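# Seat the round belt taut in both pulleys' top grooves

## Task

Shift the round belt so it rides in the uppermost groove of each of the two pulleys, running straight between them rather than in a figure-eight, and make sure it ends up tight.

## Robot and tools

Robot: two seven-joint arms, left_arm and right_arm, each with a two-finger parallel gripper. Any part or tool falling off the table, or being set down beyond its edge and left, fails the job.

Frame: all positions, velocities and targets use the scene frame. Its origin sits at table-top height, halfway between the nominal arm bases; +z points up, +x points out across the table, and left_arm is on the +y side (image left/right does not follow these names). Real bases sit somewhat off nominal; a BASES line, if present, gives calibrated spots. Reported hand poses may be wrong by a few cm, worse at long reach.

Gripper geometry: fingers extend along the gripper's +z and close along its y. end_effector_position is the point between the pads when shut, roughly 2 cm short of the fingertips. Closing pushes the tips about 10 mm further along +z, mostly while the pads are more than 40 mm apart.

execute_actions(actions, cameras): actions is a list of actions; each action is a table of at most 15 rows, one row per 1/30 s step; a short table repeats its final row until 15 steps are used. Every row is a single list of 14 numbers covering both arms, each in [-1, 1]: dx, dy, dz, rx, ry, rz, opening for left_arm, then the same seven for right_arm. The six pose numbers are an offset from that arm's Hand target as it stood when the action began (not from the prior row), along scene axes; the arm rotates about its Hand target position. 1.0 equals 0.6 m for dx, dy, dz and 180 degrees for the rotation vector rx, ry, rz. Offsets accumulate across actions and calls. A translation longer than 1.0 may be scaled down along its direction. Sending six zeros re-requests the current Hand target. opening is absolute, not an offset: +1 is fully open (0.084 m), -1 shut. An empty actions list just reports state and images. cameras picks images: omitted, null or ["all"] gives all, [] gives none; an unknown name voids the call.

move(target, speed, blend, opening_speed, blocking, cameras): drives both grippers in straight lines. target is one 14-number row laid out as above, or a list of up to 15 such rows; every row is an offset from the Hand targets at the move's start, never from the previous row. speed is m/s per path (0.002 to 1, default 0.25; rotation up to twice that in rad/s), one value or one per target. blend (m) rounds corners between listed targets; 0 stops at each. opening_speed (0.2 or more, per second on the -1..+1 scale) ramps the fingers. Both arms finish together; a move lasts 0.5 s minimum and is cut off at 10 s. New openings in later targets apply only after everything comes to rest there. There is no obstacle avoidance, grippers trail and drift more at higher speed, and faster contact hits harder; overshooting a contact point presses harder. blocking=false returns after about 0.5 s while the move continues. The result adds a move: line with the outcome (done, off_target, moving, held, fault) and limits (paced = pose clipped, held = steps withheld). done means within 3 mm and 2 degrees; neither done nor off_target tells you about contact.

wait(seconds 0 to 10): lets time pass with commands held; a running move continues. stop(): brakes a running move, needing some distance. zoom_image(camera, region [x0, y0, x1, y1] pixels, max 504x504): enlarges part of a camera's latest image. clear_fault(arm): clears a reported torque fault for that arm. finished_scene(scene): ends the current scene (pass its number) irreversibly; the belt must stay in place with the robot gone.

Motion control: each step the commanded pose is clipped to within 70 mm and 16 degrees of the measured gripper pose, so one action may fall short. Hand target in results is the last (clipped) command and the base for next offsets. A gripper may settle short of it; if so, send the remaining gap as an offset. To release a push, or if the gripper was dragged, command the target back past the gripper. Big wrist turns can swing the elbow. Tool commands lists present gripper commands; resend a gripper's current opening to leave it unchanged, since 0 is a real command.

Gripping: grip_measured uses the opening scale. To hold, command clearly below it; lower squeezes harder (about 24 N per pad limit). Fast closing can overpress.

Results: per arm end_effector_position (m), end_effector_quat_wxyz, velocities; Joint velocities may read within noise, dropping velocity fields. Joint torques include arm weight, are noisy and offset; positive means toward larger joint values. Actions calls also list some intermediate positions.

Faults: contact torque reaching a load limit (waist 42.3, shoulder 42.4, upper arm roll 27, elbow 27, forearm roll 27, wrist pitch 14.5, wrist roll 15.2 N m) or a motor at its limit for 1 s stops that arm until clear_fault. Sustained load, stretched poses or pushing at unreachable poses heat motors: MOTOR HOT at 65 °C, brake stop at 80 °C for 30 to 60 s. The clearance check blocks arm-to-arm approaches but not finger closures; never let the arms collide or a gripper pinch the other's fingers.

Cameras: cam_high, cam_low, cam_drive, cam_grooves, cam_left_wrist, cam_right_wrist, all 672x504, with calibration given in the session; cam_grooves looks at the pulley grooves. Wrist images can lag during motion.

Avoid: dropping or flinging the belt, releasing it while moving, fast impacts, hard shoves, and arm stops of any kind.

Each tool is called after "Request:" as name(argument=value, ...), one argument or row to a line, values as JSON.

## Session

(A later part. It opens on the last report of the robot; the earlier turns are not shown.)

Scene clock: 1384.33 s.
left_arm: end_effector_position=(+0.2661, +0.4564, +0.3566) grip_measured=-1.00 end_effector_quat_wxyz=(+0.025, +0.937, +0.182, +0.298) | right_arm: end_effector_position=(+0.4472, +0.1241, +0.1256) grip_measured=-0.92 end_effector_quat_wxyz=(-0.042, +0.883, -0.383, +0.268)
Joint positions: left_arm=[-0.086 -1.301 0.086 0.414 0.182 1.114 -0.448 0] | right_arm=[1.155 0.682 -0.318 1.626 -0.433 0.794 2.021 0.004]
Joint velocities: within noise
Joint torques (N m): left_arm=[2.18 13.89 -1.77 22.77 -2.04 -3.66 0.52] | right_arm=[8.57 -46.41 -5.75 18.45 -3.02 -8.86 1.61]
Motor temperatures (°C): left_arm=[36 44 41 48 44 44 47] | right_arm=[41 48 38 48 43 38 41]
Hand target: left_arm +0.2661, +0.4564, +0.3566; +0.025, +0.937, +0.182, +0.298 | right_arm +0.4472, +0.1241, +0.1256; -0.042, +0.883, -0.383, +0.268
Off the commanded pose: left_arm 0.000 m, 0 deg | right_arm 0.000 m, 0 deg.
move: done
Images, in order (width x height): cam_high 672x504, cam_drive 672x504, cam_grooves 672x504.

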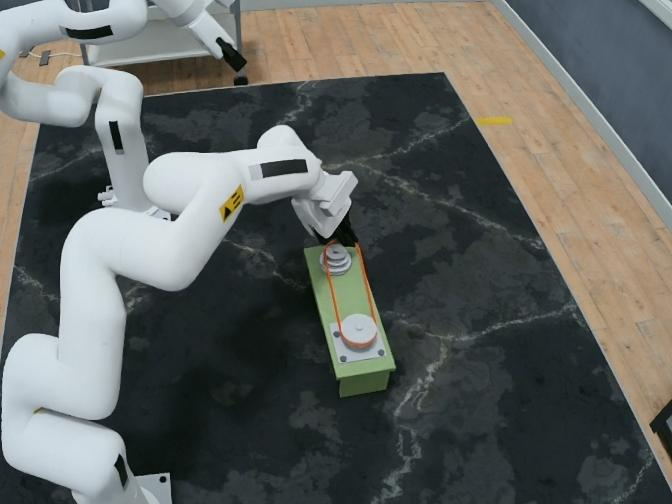

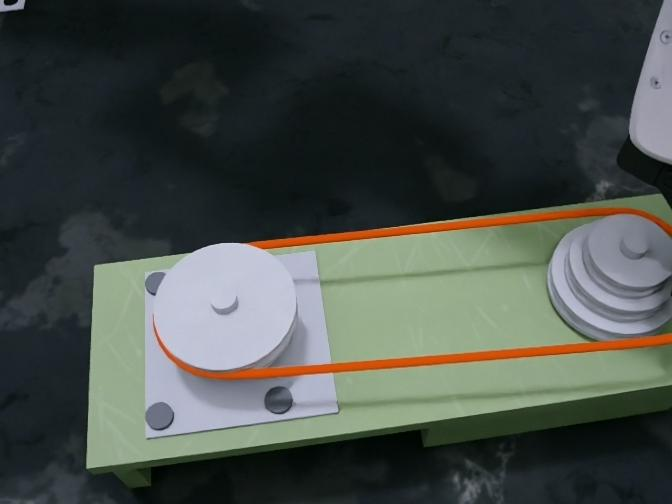

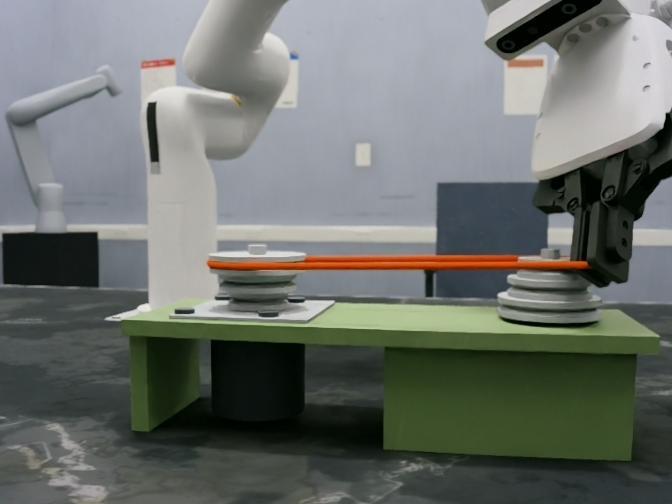

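Request:
move(
  target=[
    [0,0,0,0,0,0,-1,-0.020,-0.009,0.006,0,-0.03,0,-1],
  ],
  speed=0.03,
  cameras=["cam_drive","cam_grooves"],
)

Request:
zoom_image(
  camera="cam_grooves",
  region=[380, 130, 660, 350],
)

Request:
move(
  target=[
    [0,0,0,0,0,0,-1,0.012,0.009,0.0,0,0,0,-1],
  ],
  speed=0.03,
  cameras=["cam_drive","cam_grooves"],
)

Request:
zoom_image(
  camera="cam_grooves",
  region=[380, 130, 660, 350],
)

Request:
zoom_image(
  camera="cam_drive",
  region=[472, 150, 672, 350],
)

Scene clock: 1393.80 s.
left_arm: end_effector_position=(+0.2661, +0.4564, +0.3566) grip_measured=-1.00 end_effector_quat_wxyz=(+0.025, +0.937, +0.182, +0.298) | right_arm: end_effector_position=(+0.4354, +0.1190, +0.1299) grip_measured=-0.92 end_effector_quat_wxyz=(-0.061, +0.869, -0.381, +0.309)
Joint positions: left_arm=[-0.086 -1.301 0.086 0.414 0.182 1.114 -0.448 0] | right_arm=[1.249 0.634 -0.392 1.511 -0.553 0.725 2.163 0.003]
Joint velocities: within noise
Joint torques (N m): left_arm=[2.53 13.76 -1.76 22.69 -2.1 -3.61 0.58] | right_arm=[6.22 -10.21 -0.42 -6.81 0.09 1.99 1.57]
Motor temperatures (°C): left_arm=[36 44 41 48 44 44 47] | right_arm=[41 49 38 48 43 38 41]
Hand target: left_arm +0.2661, +0.4564, +0.3566; +0.025, +0.937, +0.182, +0.298 | right_arm +0.4352, +0.1187, +0.1292; -0.060, +0.869, -0.381, +0.309
Off the commanded pose: left_arm 0.000 m, 0 deg | right_arm 0.001 m, 0 deg.
move: done
Images, in order (width x height): cam_drive 672x504, cam_grooves 672x504.

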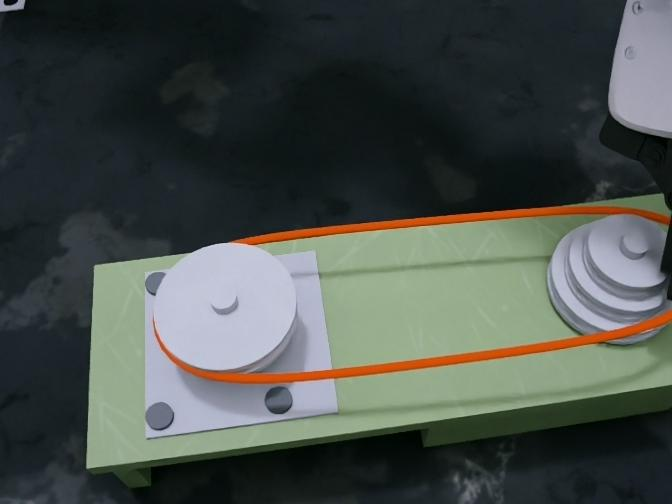

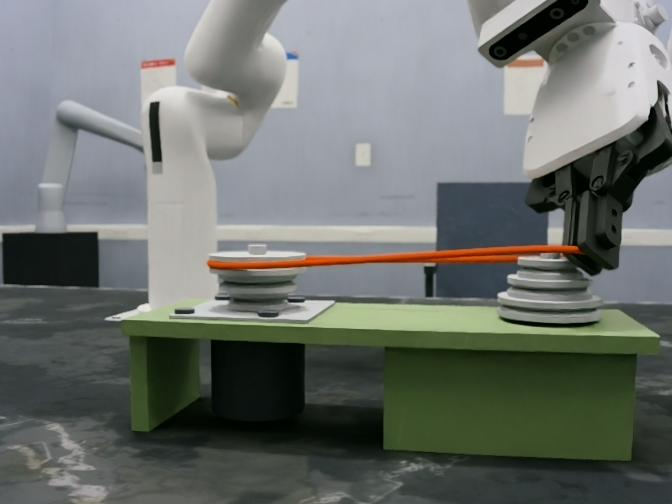

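Scaled by 1.800 from the camera's 672x504 image, which has a finer 960x720 frame.

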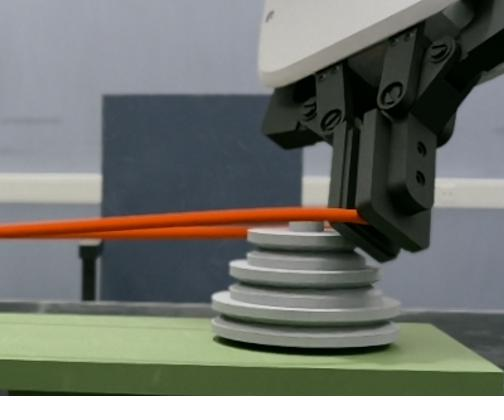

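Scene clock: 1394.67 s.
left_arm: end_effector_position=(+0.2661, +0.4564, +0.3566) grip_measured=-1.00 end_effector_quat_wxyz=(+0.025, +0.937, +0.182, +0.298) | right_arm: end_effector_position=(+0.4424, +0.1240, +0.1292) grip_measured=-0.92 end_effector_quat_wxyz=(-0.060, +0.869, -0.381, +0.309)
Joint positions: left_arm=[-0.086 -1.301 0.086 0.414 0.182 1.114 -0.448 0] | right_arm=[1.234 0.661 -0.385 1.554 -0.538 0.736 2.146 0.004]
Joint velocities: within noise
Joint torques (N m): left_arm=[2.34 14 -1.63 22.56 -2.16 -3.55 0.57] | right_arm=[-3.39 -30.03 -1.41 23.38 2.4 -4.41 -1.33]
Motor temperatures (°C): left_arm=[36 44 41 48 44 44 47] | right_arm=[41 49 38 48 43 38 41]
Hand target: left_arm +0.2661, +0.4564, +0.3566; +0.025, +0.937, +0.182, +0.298 | right_arm +0.4424, +0.1241, +0.1292; -0.060, +0.869, -0.381, +0.309
Off the commanded pose: left_arm 0.000 m, 0 deg | right_arm 0.000 m, 0 deg.
move: done
Images, in order (width x height): cam_drive 672x504, cam_grooves 672x504.

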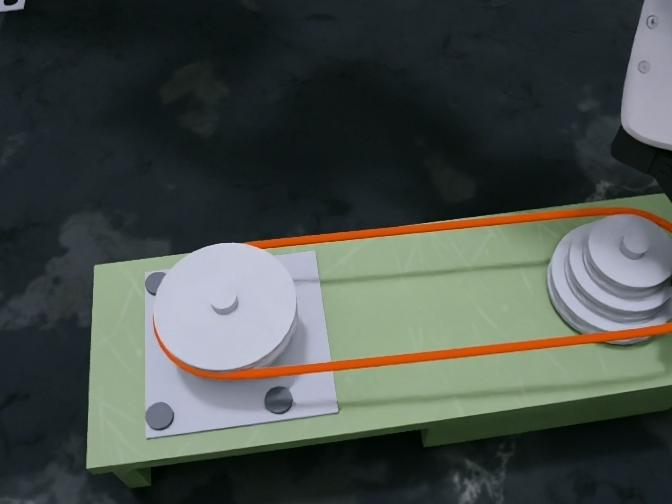

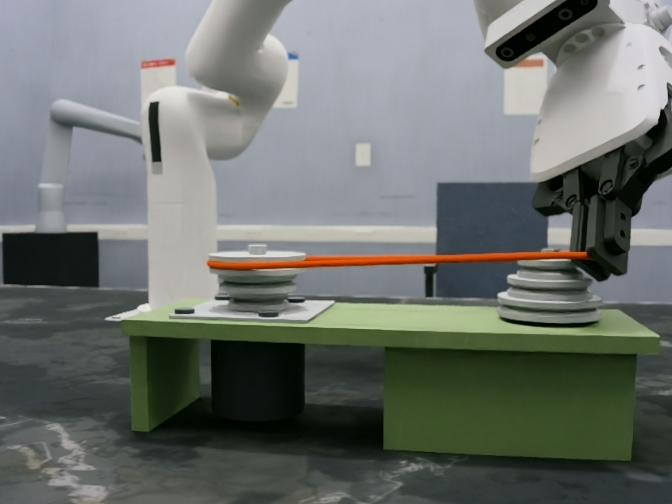

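Scaled by 1.800 from the camera's 672x504 image, which has a finer 960x720 frame.

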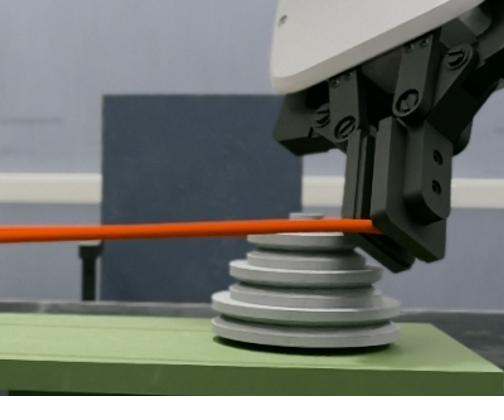

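Scaled by 2.520 from the camera's 672x504 image, which has a finer 960x720 frame.

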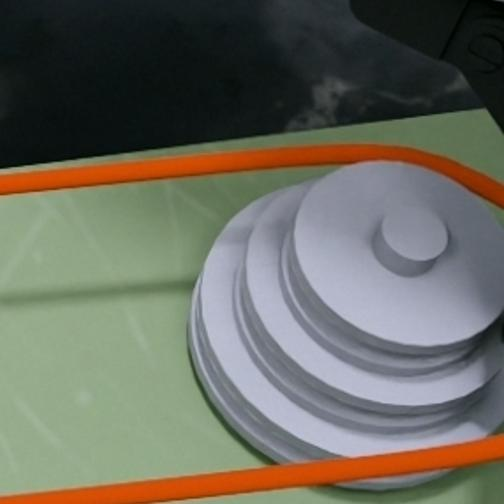

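Request:
move(
  target=[
    [0,0,0,0,0,0,-1,-0.012,-0.009,0,0,0,0,-1],
    [0,0,0,0,0,0,-1,-0.004,-0.004,-0.009,0,0,0,-1],
  ],
  speed=0.03,
  cameras=["cam_drive","cam_grooves"],
)

Request:
zoom_image(
  camera="cam_grooves",
  region=[380, 130, 660, 350],
)

Request:
zoom_image(
  camera="cam_drive",
  region=[472, 150, 672, 350],
)

Scene clock: 1401.30 s.
left_arm: end_effector_position=(+0.2661, +0.4564, +0.3566) grip_measured=-1.00 end_effector_quat_wxyz=(+0.025, +0.937, +0.182, +0.298) | right_arm: end_effector_position=(+0.4400, +0.1216, +0.1238) grip_measured=-0.92 end_effector_quat_wxyz=(-0.060, +0.869, -0.381, +0.309)
Joint positions: left_arm=[-0.086 -1.301 0.086 0.414 0.182 1.114 -0.448 0] | right_arm=[1.239 0.659 -0.389 1.534 -0.546 0.722 2.159 0.003]
Joint velocities: within noise
Joint torques (N m): left_arm=[2.27 13.87 -1.57 22.69 -1.99 -3.59 0.59] | right_arm=[-4.39 -7.32 4.17 1.48 4.73 4.19 -1.43]
Motor temperatures (°C): left_arm=[36 44 41 48 44 44 47] | right_arm=[41 49 38 49 43 39 41]
Hand target: left_arm +0.2661, +0.4564, +0.3566; +0.025, +0.937, +0.182, +0.298 | right_arm +0.4400, +0.1217, +0.1238; -0.060, +0.869, -0.381, +0.309
Off the commanded pose: left_arm 0.000 m, 0 deg | right_arm 0.000 m, 0 deg.
move: done
Images, in order (width x height): cam_drive 672x504, cam_grooves 672x504.

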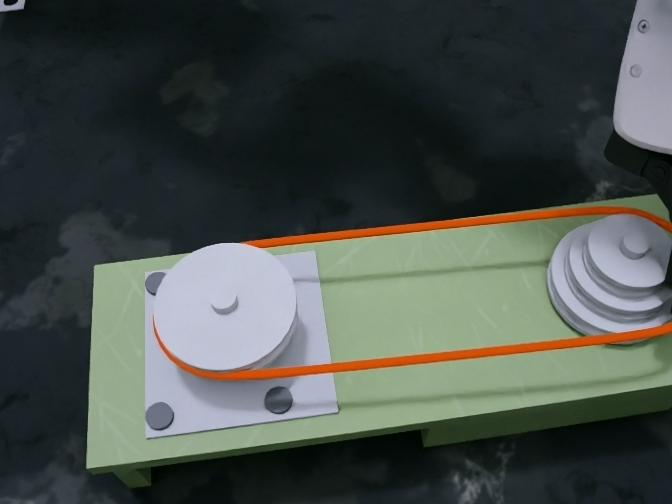

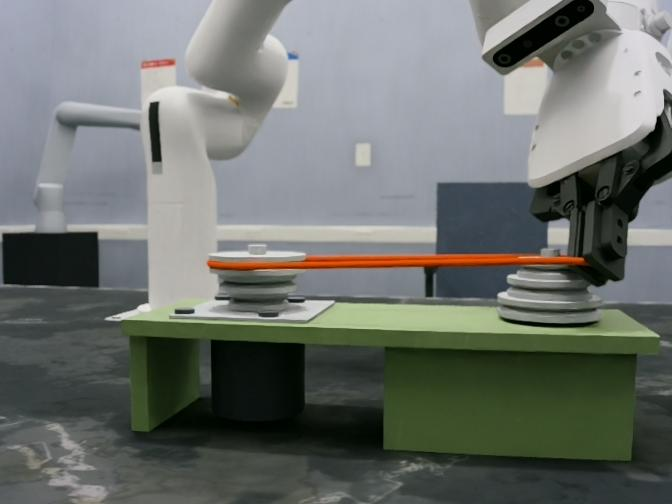

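Scaled by 1.800 from the camera's 672x504 image, which has a finer 960x720 frame.

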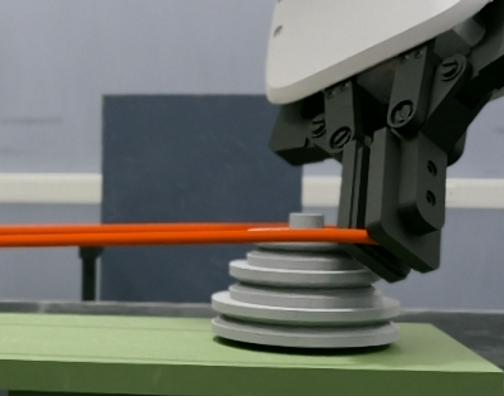

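Scaled by 2.520 from the camera's 672x504 image, which has a finer 960x720 frame.

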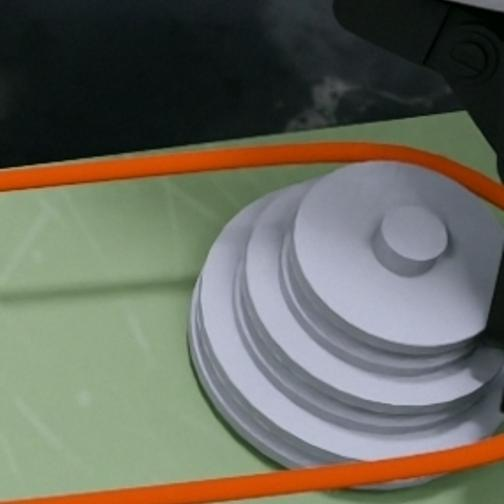

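Request:
move(
  target=[
    [0,0,0,0,0,0,-1,-0.004,-0.006,0.002,0,0,0,-1],
    [0,0,0,0,0,0,-1,-0.002,-0.006,0.003,-0.05,-0.04,0,-1],
  ],
  speed=0.03,
  cameras=["cam_drive","cam_grooves"],
)

Request:
zoom_image(
  camera="cam_grooves",
  region=[380, 130, 660, 350],
)

Request:
zoom_image(
  camera="cam_drive",
  region=[472, 150, 672, 350],
)

Scene clock: 1409.63 s.
left_arm: end_effector_position=(+0.2661, +0.4564, +0.3566) grip_measured=-1.00 end_effector_quat_wxyz=(+0.025, +0.937, +0.182, +0.298) | right_arm: end_effector_position=(+0.4391, +0.1308, +0.1277) grip_measured=-0.92 end_effector_quat_wxyz=(-0.082, +0.872, -0.374, +0.305)
Joint positions: left_arm=[-0.086 -1.301 0.086 0.414 0.182 1.114 -0.448 0] | right_arm=[1.243 0.649 -0.392 1.519 -0.55 0.671 2.162 0.004]
Joint velocities: within noise
Joint torques (N m): left_arm=[2.54 13.76 -1.76 22.73 -2.02 -3.5 0.65] | right_arm=[0.53 -33.51 -1.87 22.97 0.13 -11.85 0.04]
Motor temperatures (°C): left_arm=[36 44 41 48 44 44 47] | right_arm=[41 48 38 48 43 39 41]
Hand target: left_arm +0.2661, +0.4564, +0.3566; +0.025, +0.937, +0.182, +0.298 | right_arm +0.4391, +0.1308, +0.1277; -0.082, +0.872, -0.374, +0.305 (not the last commanded pose)
Tool commands: left_gripper/opening=-1.0 right_gripper/opening=-1.0
Off the commanded pose: left_arm 0.000 m, 0 deg | right_arm 0.013 m, 13 deg.
TORQUE FAULT: the external load on joint 6 (wrist pitch) of the right arm reached its load limit, and that arm stopped. The contact can be on any part of that arm beyond that joint, not only on its tool. A torque fault puts only its own arm into a fault stop. That arm's remaining commands of this call were not run. The hold on joint 6 (wrist pitch) of that arm was moved back by the arm itself, up to 3 degrees, as the stop began. That arm is still stopped at the end of this call. While its stop runs, that arm, its gripper or tool too, takes no new command.
CLEAR FAULT: the right arm stays stopped (state 4) until you call clear_fault(arm="right_arm").
End effector pose when the fault began: right_arm: position (+0.4386, +0.1206, +0.1252), quat_wxyz (-0.062, +0.870, -0.380, +0.309)
Joint positions when the fault began: right_arm=[1.243 0.649 -0.391 1.521 -0.55 0.714 2.162 0.003]
move: fault (right_arm); path passed 1 of 2 targets
Images, in order (width x height): cam_drive 672x504, cam_grooves 672x504.

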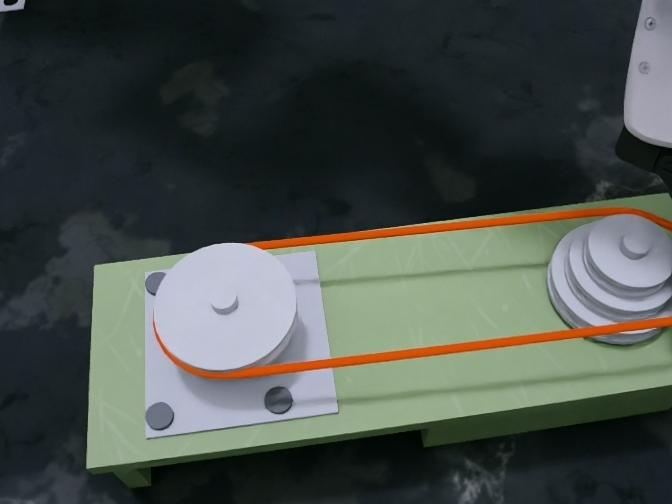

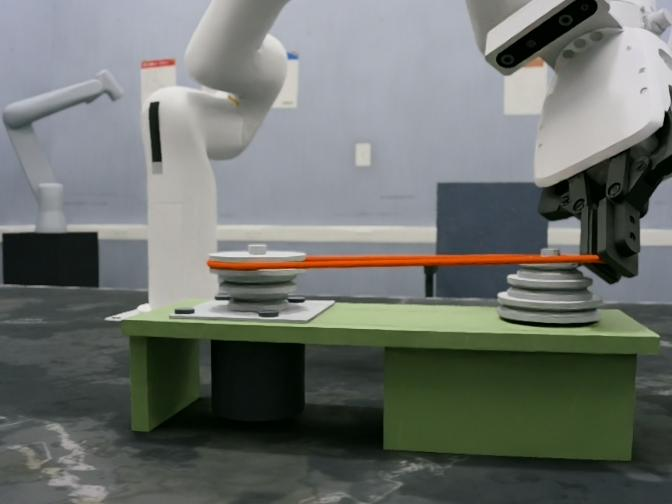

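Scaled by 1.800 from the camera's 672x504 image, which has a finer 960x720 frame.

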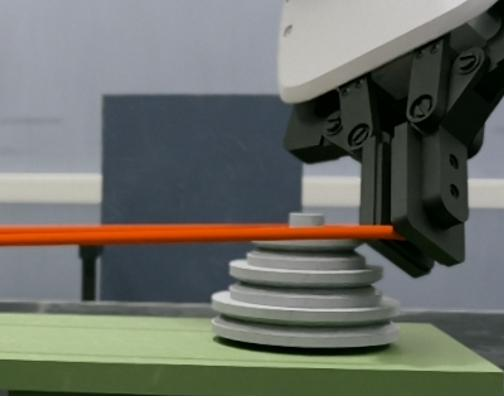

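Scaled by 2.520 from the camera's 672x504 image, which has a finer 960x720 frame.

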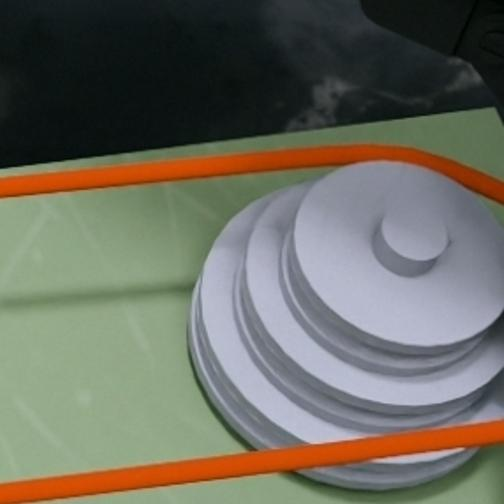

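Request:
clear_fault(
  arm="right_arm",
  cameras=[],
)

Request:
move(
  target=[
    [0,0,0,0,0,0,-1,0.012,-0.009,0.002,0,0,0,-1],
  ],
  speed=0.03,
  cameras=["cam_grooves"],
)

Scene clock: 1416.37 s.
left_arm: end_effector_position=(+0.2661, +0.4564, +0.3566) grip_measured=-1.00 end_effector_quat_wxyz=(+0.025, +0.937, +0.182, +0.298) | right_arm: end_effector_position=(+0.4391, +0.1308, +0.1276) grip_measured=-0.92 end_effector_quat_wxyz=(-0.082, +0.872, -0.374, +0.305)
Joint positions: left_arm=[-0.086 -1.301 0.086 0.414 0.182 1.114 -0.448 0] | right_arm=[1.243 0.649 -0.392 1.519 -0.55 0.67 2.162 0.004]
Joint velocities: within noise
Joint torques (N m): left_arm=[2.39 13.77 -1.69 22.62 -1.93 -3.52 0.55] | right_arm=[0.35 -33.38 -1.9 23.1 0.34 -11.9 -0.05]
Motor temperatures (°C): left_arm=[36 44 41 48 44 44 47] | right_arm=[41 48 38 49 42 40 41]
Hand target: left_arm +0.2661, +0.4564, +0.3566; +0.025, +0.937, +0.182, +0.298 | right_arm +0.4391, +0.1308, +0.1276; -0.082, +0.872, -0.374, +0.305 (not the last commanded pose)
Tool commands: left_gripper/opening=-1.0 right_gripper/opening=-1.0
Off the commanded pose: left_arm 0.000 m, 0 deg | right_arm 0.013 m, 13 deg.
TORQUE FAULT, CONTINUED: the right arm's stop, for the torque fault of joint 6 (wrist pitch) that an earlier result reported, is over. The call counts as one of the actions that you can send in this scene. The hold on joint 6 (wrist pitch) of that arm was moved back by the arm itself, up to 3 degrees, as the stop began. That arm's target is now where it stood when the stop ended, not its last command. That arm's gripper keeps its grip as last carried out, and that arm accepts commands again: back off and push less far.
CLEAR FAULT: your call cleared the right arm's torque fault. If a joint's load stays at its limit, that arm stops again at once.
No camera images: "cameras" was empty.

Scene clock: 1417.13 s.
left_arm: end_effector_position=(+0.2661, +0.4564, +0.3566) grip_measured=-1.00 end_effector_quat_wxyz=(+0.025, +0.937, +0.182, +0.298) | right_arm: end_effector_position=(+0.4462, +0.1254, +0.1288) grip_measured=-0.92 end_effector_quat_wxyz=(-0.082, +0.872, -0.374, +0.305)
Joint positions: left_arm=[-0.086 -1.301 0.086 0.414 0.182 1.114 -0.448 0] | right_arm=[1.228 0.647 -0.393 1.517 -0.549 0.661 2.148 0.004]
Joint velocities: within noise
Joint torques (N m): left_arm=[2.08 13.84 -1.54 22.72 -1.94 -3.53 0.64] | right_arm=[-2.14 -46.18 -5.98 20.58 2.35 -9.95 -1.45]
Motor temperatures (°C): left_arm=[36 44 41 48 44 44 47] | right_arm=[41 48 38 49 42 40 41]
Hand target: left_arm +0.2661, +0.4564, +0.3566; +0.025, +0.937, +0.182, +0.298 | right_arm +0.4463, +0.1254, +0.1288; -0.082, +0.872, -0.374, +0.305
Off the commanded pose: left_arm 0.000 m, 0 deg | right_arm 0.000 m, 0 deg.
move: done
Images, in order (width x height): cam_grooves 672x504.

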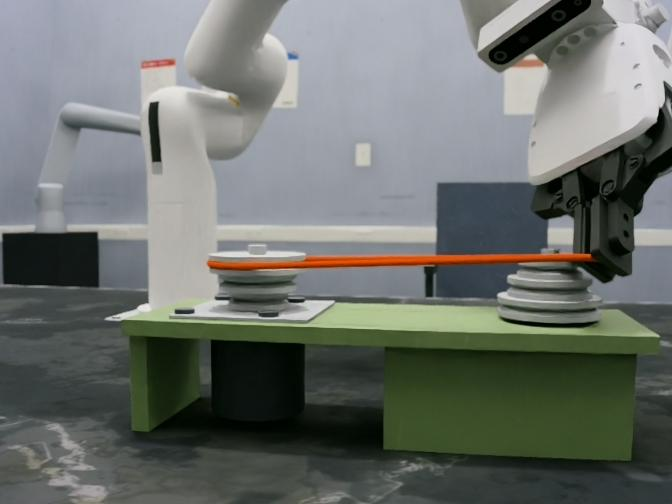

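Request:
move(
  target=[
    [0,0,0,0,0,0,-1,0.003,-0.003,0,0,0.05,0,-1],
    [0,0,0,0,0,0,-1,0.002,-0.008,-0.006,0,0.05,0,-1],
  ],
  speed=0.03,
  cameras=["cam_drive","cam_grooves"],
)

Request:
zoom_image(
  camera="cam_grooves",
  region=[380, 130, 660, 350],
)

Request:
zoom_image(
  camera="cam_drive",
  region=[472, 150, 672, 350],
)

Scene clock: 1424.97 s.
left_arm: end_effector_position=(+0.2661, +0.4564, +0.3566) grip_measured=-1.00 end_effector_quat_wxyz=(+0.025, +0.937, +0.182, +0.298) | right_arm: end_effector_position=(+0.4475, +0.1206, +0.1252) grip_measured=-0.92 end_effector_quat_wxyz=(-0.052, +0.893, -0.379, +0.236)
Joint positions: left_arm=[-0.086 -1.301 0.086 0.414 0.182 1.114 -0.448 0] | right_arm=[1.102 0.653 -0.277 1.597 -0.381 0.76 1.95 0.004]
Joint velocities: within noise
Joint torques (N m): left_arm=[2.39 13.71 -1.62 22.7 -1.8 -3.6 0.61] | right_arm=[-1.88 -45.52 -6.44 16.08 -2.71 -6.76 1.67]
Motor temperatures (°C): left_arm=[36 44 41 48 44 44 47] | right_arm=[41 49 38 50 42 40 41]
Hand target: left_arm +0.2661, +0.4564, +0.3566; +0.025, +0.937, +0.182, +0.298 | right_arm +0.4475, +0.1206, +0.1252; -0.052, +0.893, -0.379, +0.236
Off the commanded pose: left_arm 0.000 m, 0 deg | right_arm 0.000 m, 0 deg.
move: done
Images, in order (width x height): cam_drive 672x504, cam_grooves 672x504.

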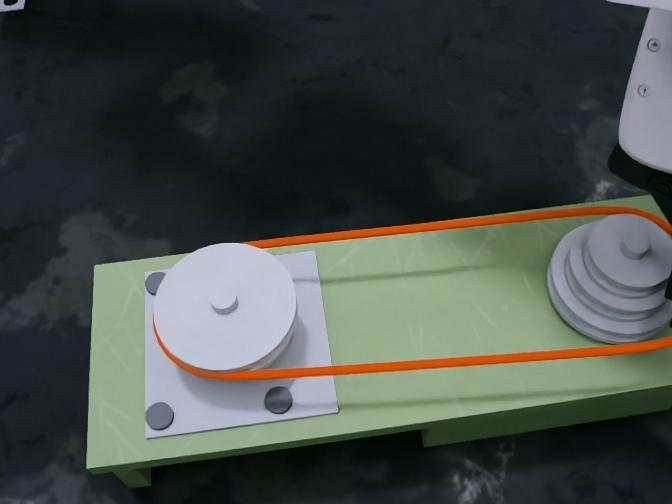

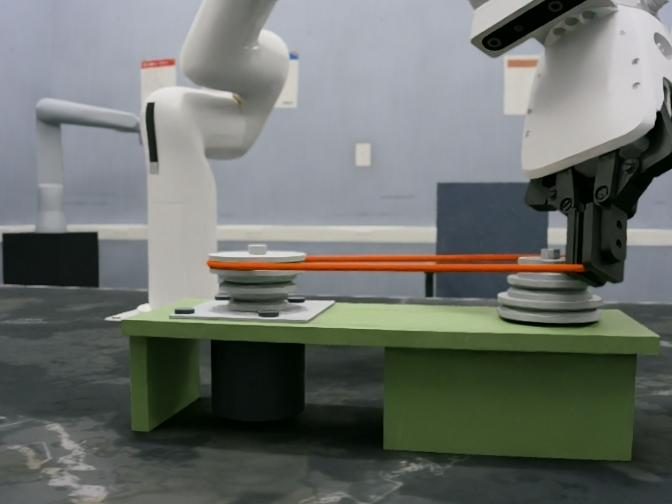

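Scaled by 1.800 from the camera's 672x504 image, which has a finer 960x720 frame.

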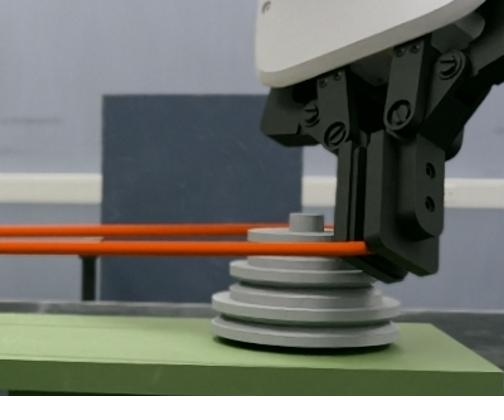

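Scaled by 2.520 from the camera's 672x504 image, which has a finer 960x720 frame.

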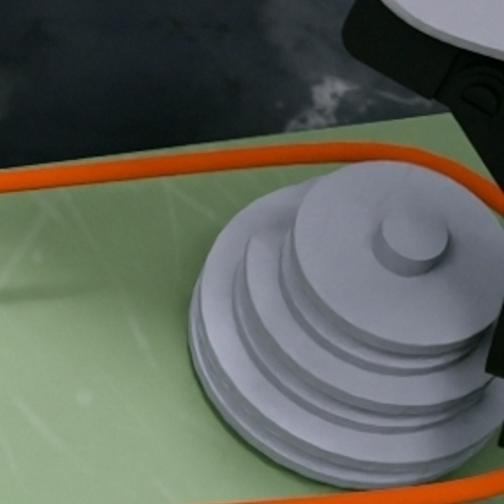

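Request:
move(
  target=[
    [0,0,0,0,0,0,-1,0,0,0,0,0,0,-0.83],
  ],
  opening_speed=0.2,
  cameras=["cam_drive","cam_grooves"],
)

Request:
zoom_image(
  camera="cam_grooves",
  region=[380, 130, 660, 350],
)

Request:
zoom_image(
  camera="cam_drive",
  region=[472, 150, 672, 350],
)

Scene clock: 1429.97 s.
left_arm: end_effector_position=(+0.2661, +0.4564, +0.3566) grip_measured=-1.00 end_effector_quat_wxyz=(+0.025, +0.937, +0.182, +0.298) | right_arm: end_effector_position=(+0.4475, +0.1206, +0.1252) grip_measured=-0.85 end_effector_quat_wxyz=(-0.052, +0.893, -0.379, +0.236)
Joint positions: left_arm=[-0.086 -1.301 0.086 0.414 0.182 1.114 -0.448 0] | right_arm=[1.103 0.653 -0.277 1.597 -0.381 0.76 1.95 0.007]
Joint velocities: within noise
Joint torques (N m): left_arm=[2.51 13.46 -1.68 22.9 -1.76 -3.59 0.68] | right_arm=[7.05 -42.92 -5.86 16.63 -2.42 -4.85 1.53]
Motor temperatures (°C): left_arm=[36 44 41 48 44 44 47] | right_arm=[41 49 38 50 42 40 41]
Hand target: left_arm +0.2661, +0.4564, +0.3566; +0.025, +0.937, +0.182, +0.298 | right_arm +0.4475, +0.1206, +0.1252; -0.052, +0.893, -0.379, +0.236
Off the commanded pose: left_arm 0.000 m, 0 deg | right_arm 0.000 m, 0 deg.
move: done
Images, in order (width x height): cam_drive 672x504, cam_grooves 672x504.

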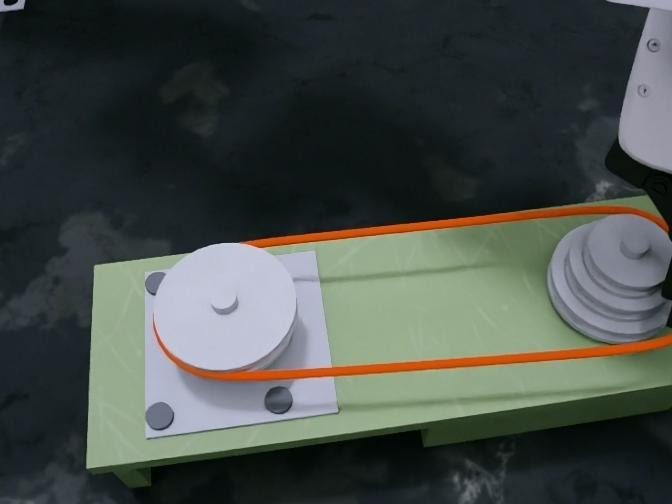

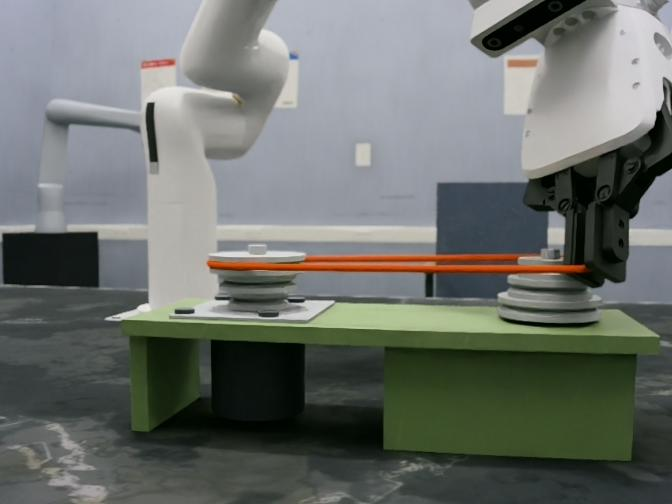

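Scaled by 1.800 from the camera's 672x504 image, which has a finer 960x720 frame.

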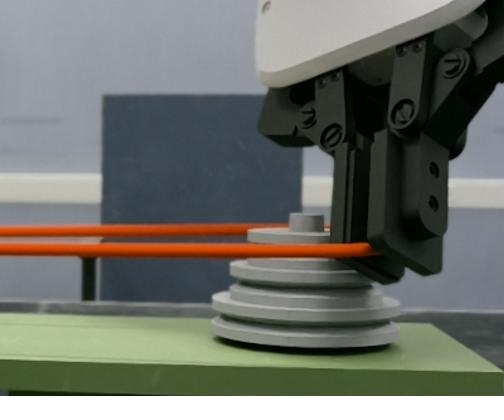

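Scaled by 2.520 from the camera's 672x504 image, which has a finer 960x720 frame.

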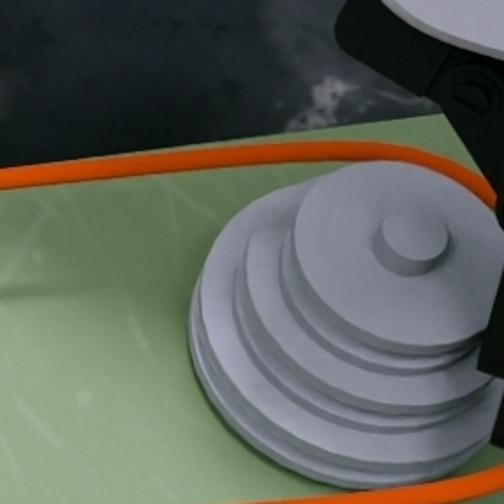

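Request:
move(
  target=[
    [0,0,0,0,0,0,-1,0,0,0,0,0,0,-0.66],
  ],
  opening_speed=0.2,
  cameras=["cam_drive","cam_grooves"],
)

Request:
zoom_image(
  camera="cam_grooves",
  region=[380, 130, 660, 350],
)

Request:
zoom_image(
  camera="cam_drive",
  region=[472, 150, 672, 350],
)

Scene clock: 1434.60 s.
left_arm: end_effector_position=(+0.2661, +0.4564, +0.3566) grip_measured=-1.00 end_effector_quat_wxyz=(+0.025, +0.937, +0.182, +0.298) | right_arm: end_effector_position=(+0.4477, +0.1210, +0.1256) grip_measured=-0.71 end_effector_quat_wxyz=(-0.053, +0.893, -0.379, +0.236)
Joint positions: left_arm=[-0.086 -1.301 0.086 0.414 0.182 1.114 -0.448 0] | right_arm=[1.103 0.653 -0.277 1.597 -0.381 0.759 1.95 0.013]
Joint velocities: within noise
Joint torques (N m): left_arm=[2.33 13.63 -1.64 22.71 -1.78 -3.56 0.62] | right_arm=[7.15 -36.87 -5.95 -1.22 1.22 10.08 0.95]
Motor temperatures (°C): left_arm=[36 44 41 48 44 44 47] | right_arm=[41 49 38 50 42 40 41]
Hand target: left_arm +0.2661, +0.4564, +0.3566; +0.025, +0.937, +0.182, +0.298 | right_arm +0.4475, +0.1206, +0.1252; -0.052, +0.893, -0.379, +0.236
Off the commanded pose: left_arm 0.000 m, 0 deg | right_arm 0.001 m, 0 deg.
move: done
Images, in order (width x height): cam_drive 672x504, cam_grooves 672x504.

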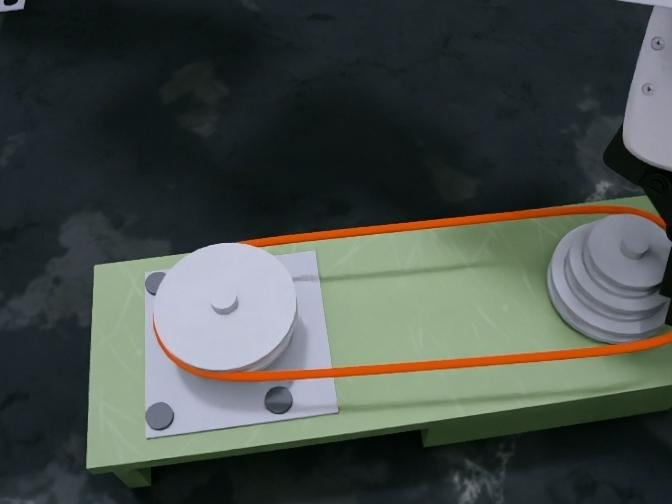

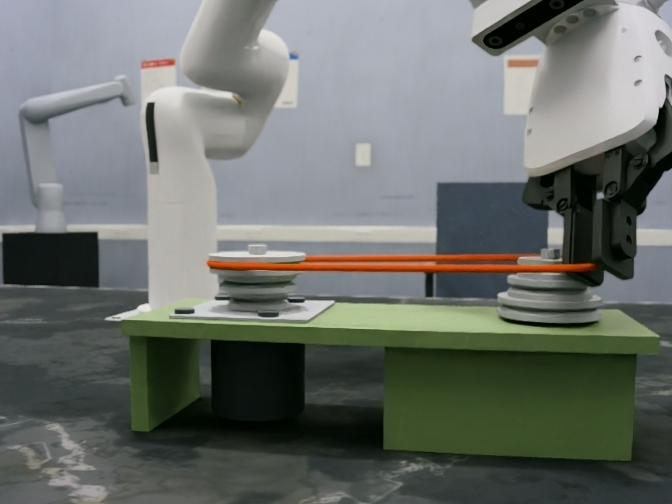

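Scaled by 1.800 from the camera's 672x504 image, which has a finer 960x720 frame.

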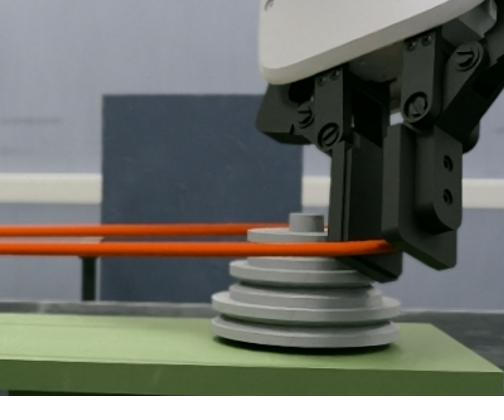

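Scaled by 2.520 from the camera's 672x504 image, which has a finer 960x720 frame.

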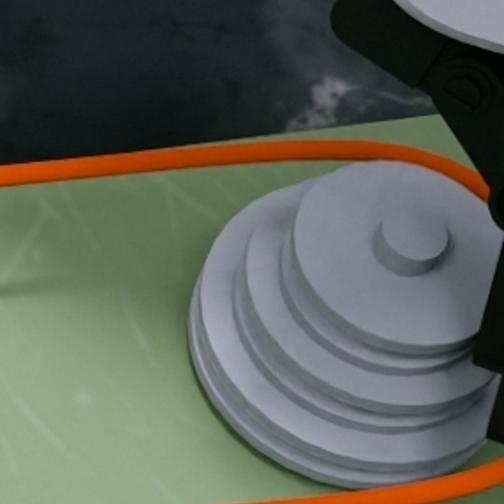

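Request:
move(
  target=[-0.0605,-0.5437,-0.248,0.123,-0.162,-0.276,-1,0,0,0,0,0,0,-0.66],
  speed=0.15,
  cameras=["cam_left_wrist","cam_drive"],
)

Scene clock: 1447.30 s.
left_arm: end_effector_position=(+0.2298, +0.1302, +0.2078) grip_measured=-1.00 end_effector_quat_wxyz=(+0.017, +0.812, -0.291, +0.506) | right_arm: end_effector_position=(+0.4476, +0.1210, +0.1254) grip_measured=-0.70 end_effector_quat_wxyz=(-0.053, +0.893, -0.379, +0.236)
Joint positions: left_arm=[-0.266 -1.012 -1.066 0.065 0.187 -0.045 -0.883 0] | right_arm=[1.105 0.653 -0.281 1.597 -0.378 0.758 1.948 0.013]
Joint velocities: within noise
Joint torques (N m): left_arm=[4.46 -4.91 7.3 16.12 1.38 -3.16 -2.19] | right_arm=[6.89 -23.84 -5.89 -3.23 3.92 9.97 -1.74]
Motor temperatures (°C): left_arm=[36 44 41 48 44 44 47] | right_arm=[41 48 38 47 43 41 41]
Hand target: left_arm +0.2298, +0.1302, +0.2078; +0.017, +0.812, -0.291, +0.506 | right_arm +0.4475, +0.1206, +0.1252; -0.052, +0.893, -0.379, +0.236
Off the commanded pose: left_arm 0.000 m, 0 deg | right_arm 0.001 m, 0 deg.
move: done
camera_calibration:
cam_left_wrist: T_world_to_cam=[[-0.493205, -0.821729, -0.2855, 0.310511], [-0.30424, 0.470405, -0.828346, 0.247669], [0.814976, -0.321684, -0.482009, 0.0877952], [0, 0, 0, 1]] pos_world=[0.156945, 0.166893, 0.336124]
Images, in order (width x height): cam_drive 672x504, cam_left_wrist 672x504.

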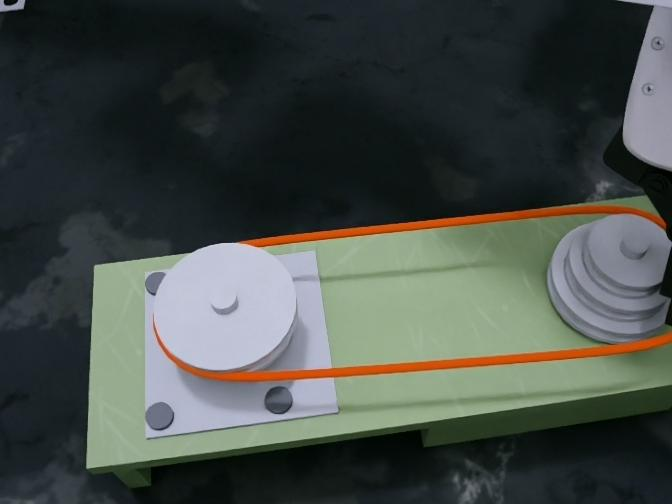

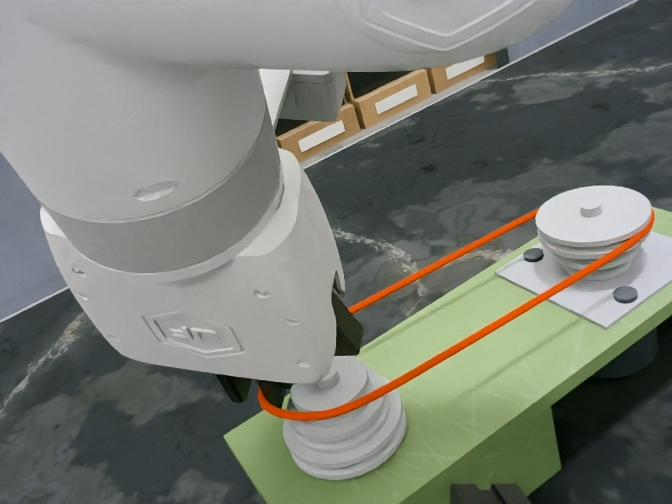

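Request:
zoom_image(
  camera="cam_left_wrist",
  region=[210, 330, 430, 490],
)

Scaled by 2.291 from the camera's 672x504 image, which has a finer 960x720 frame.

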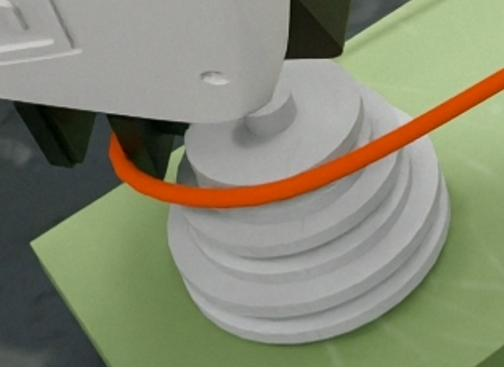

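Request:
move(
  target=[
    [0,0,0,0,0,0,-1,0,0,0,0,0,0,-0.83],
    [0.2528,-0.1603,-0.0713,0,0,0,-1,0,-0.003,0,0,0,0,-0.83],
  ],
  speed=0.08,
  cameras=["cam_left_wrist","cam_drive","cam_grooves"],
)

Request:
zoom_image(
  camera="cam_drive",
  region=[430, 130, 672, 370],
)

Scene clock: 1464.83 s.
left_arm: end_effector_position=(+0.3077, +0.0810, +0.1862) grip_measured=-1.00 end_effector_quat_wxyz=(+0.016, +0.813, -0.291, +0.504) | right_arm: end_effector_position=(+0.4475, +0.1195, +0.1252) grip_measured=-0.85 end_effector_quat_wxyz=(-0.052, +0.893, -0.379, +0.236)
Joint positions: left_arm=[0.411 -0.888 -1.428 0.309 0.234 -0.363 -0.901 0] | right_arm=[1.105 0.651 -0.282 1.592 -0.379 0.757 1.948 0.007]
Joint velocities: within noise
Joint torques (N m): left_arm=[-3.15 0.03 16.25 9.14 -3.7 0.27 1.66] | right_arm=[-0.14 -43.52 -7.23 13.26 -1.95 -3.83 -1.5]
Motor temperatures (°C): left_arm=[36 44 42 46 44 44 47] | right_arm=[41 48 38 46 43 42 41]
Hand target: left_arm +0.3077, +0.0811, +0.1862; +0.016, +0.813, -0.291, +0.504 (not the last commanded pose) | right_arm +0.4475, +0.1195, +0.1252; -0.052, +0.893, -0.379, +0.236 (not the last commanded pose)
Off the commanded pose: left_arm 0.090 m, 0 deg | right_arm 0.001 m, 0 deg.
move: held (left_arm; a check stopped the path); path passed 1 of 2 targets; limits=held
pose unreachable (left arm): on one or more control steps of this call, first in action 0 (counted from 0), this arm could not follow its commanded pose, so it was not sent that pose on those steps. It may still have moved: this result reports where it is.
cause: moving toward the commanded pose would bring a part of the arm too close to another arm (a part of this arm just beyond joint 7 (wrist roll) and a part of the right arm just beyond its joint 6 (wrist pitch)).
camera_calibration:
cam_left_wrist: T_world_to_cam=[[-0.492891, -0.822183, -0.284733, 0.302245], [-0.307215, 0.470618, -0.827127, 0.277257], [0.81405, -0.320209, -0.48455, -0.00134613], [0, 0, 0, 1]] pos_world=[0.235247, 0.117588, 0.314734]
Images, in order (width x height): cam_drive 672x504, cam_grooves 672x504, cam_left_wrist 672x504.

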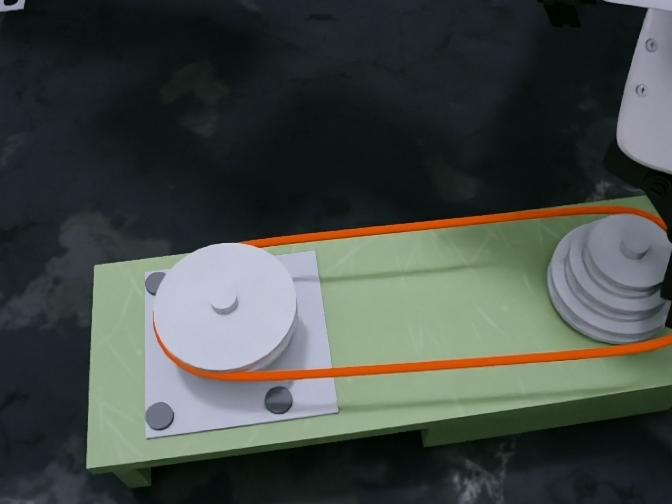

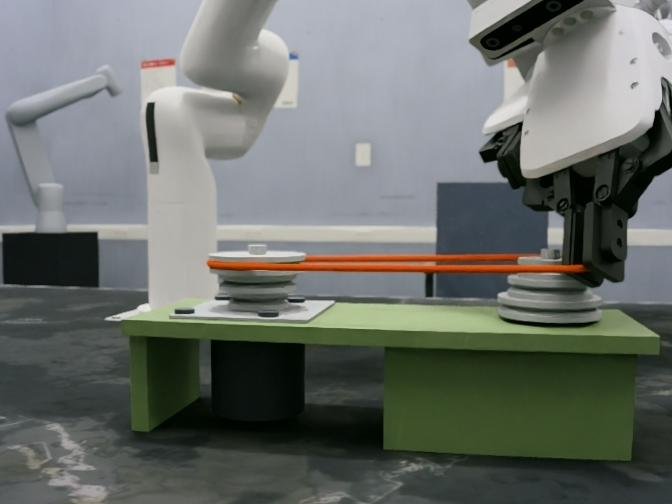

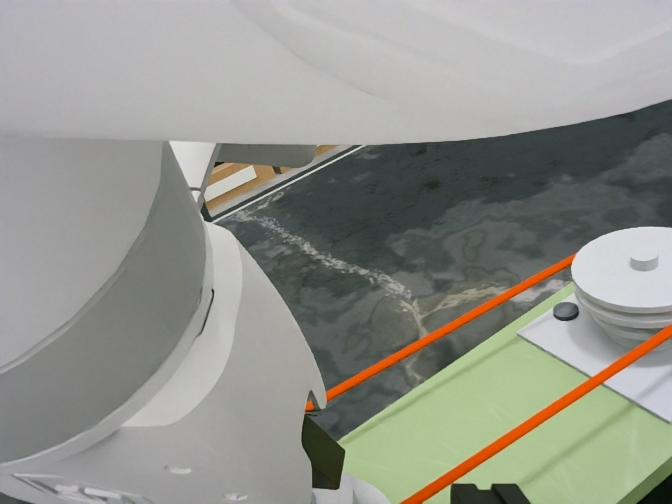

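Scaled by 2.083 from the camera's 672x504 image, which has a finer 960x720 frame.

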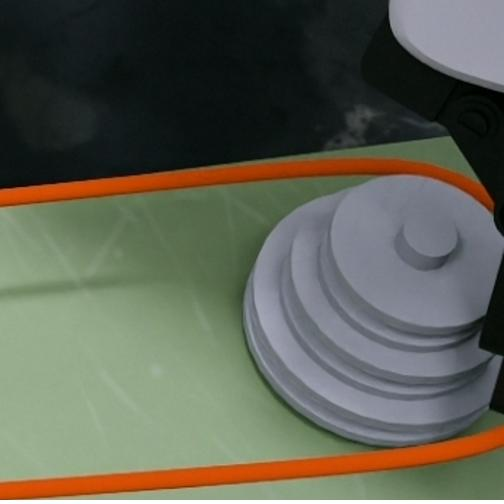

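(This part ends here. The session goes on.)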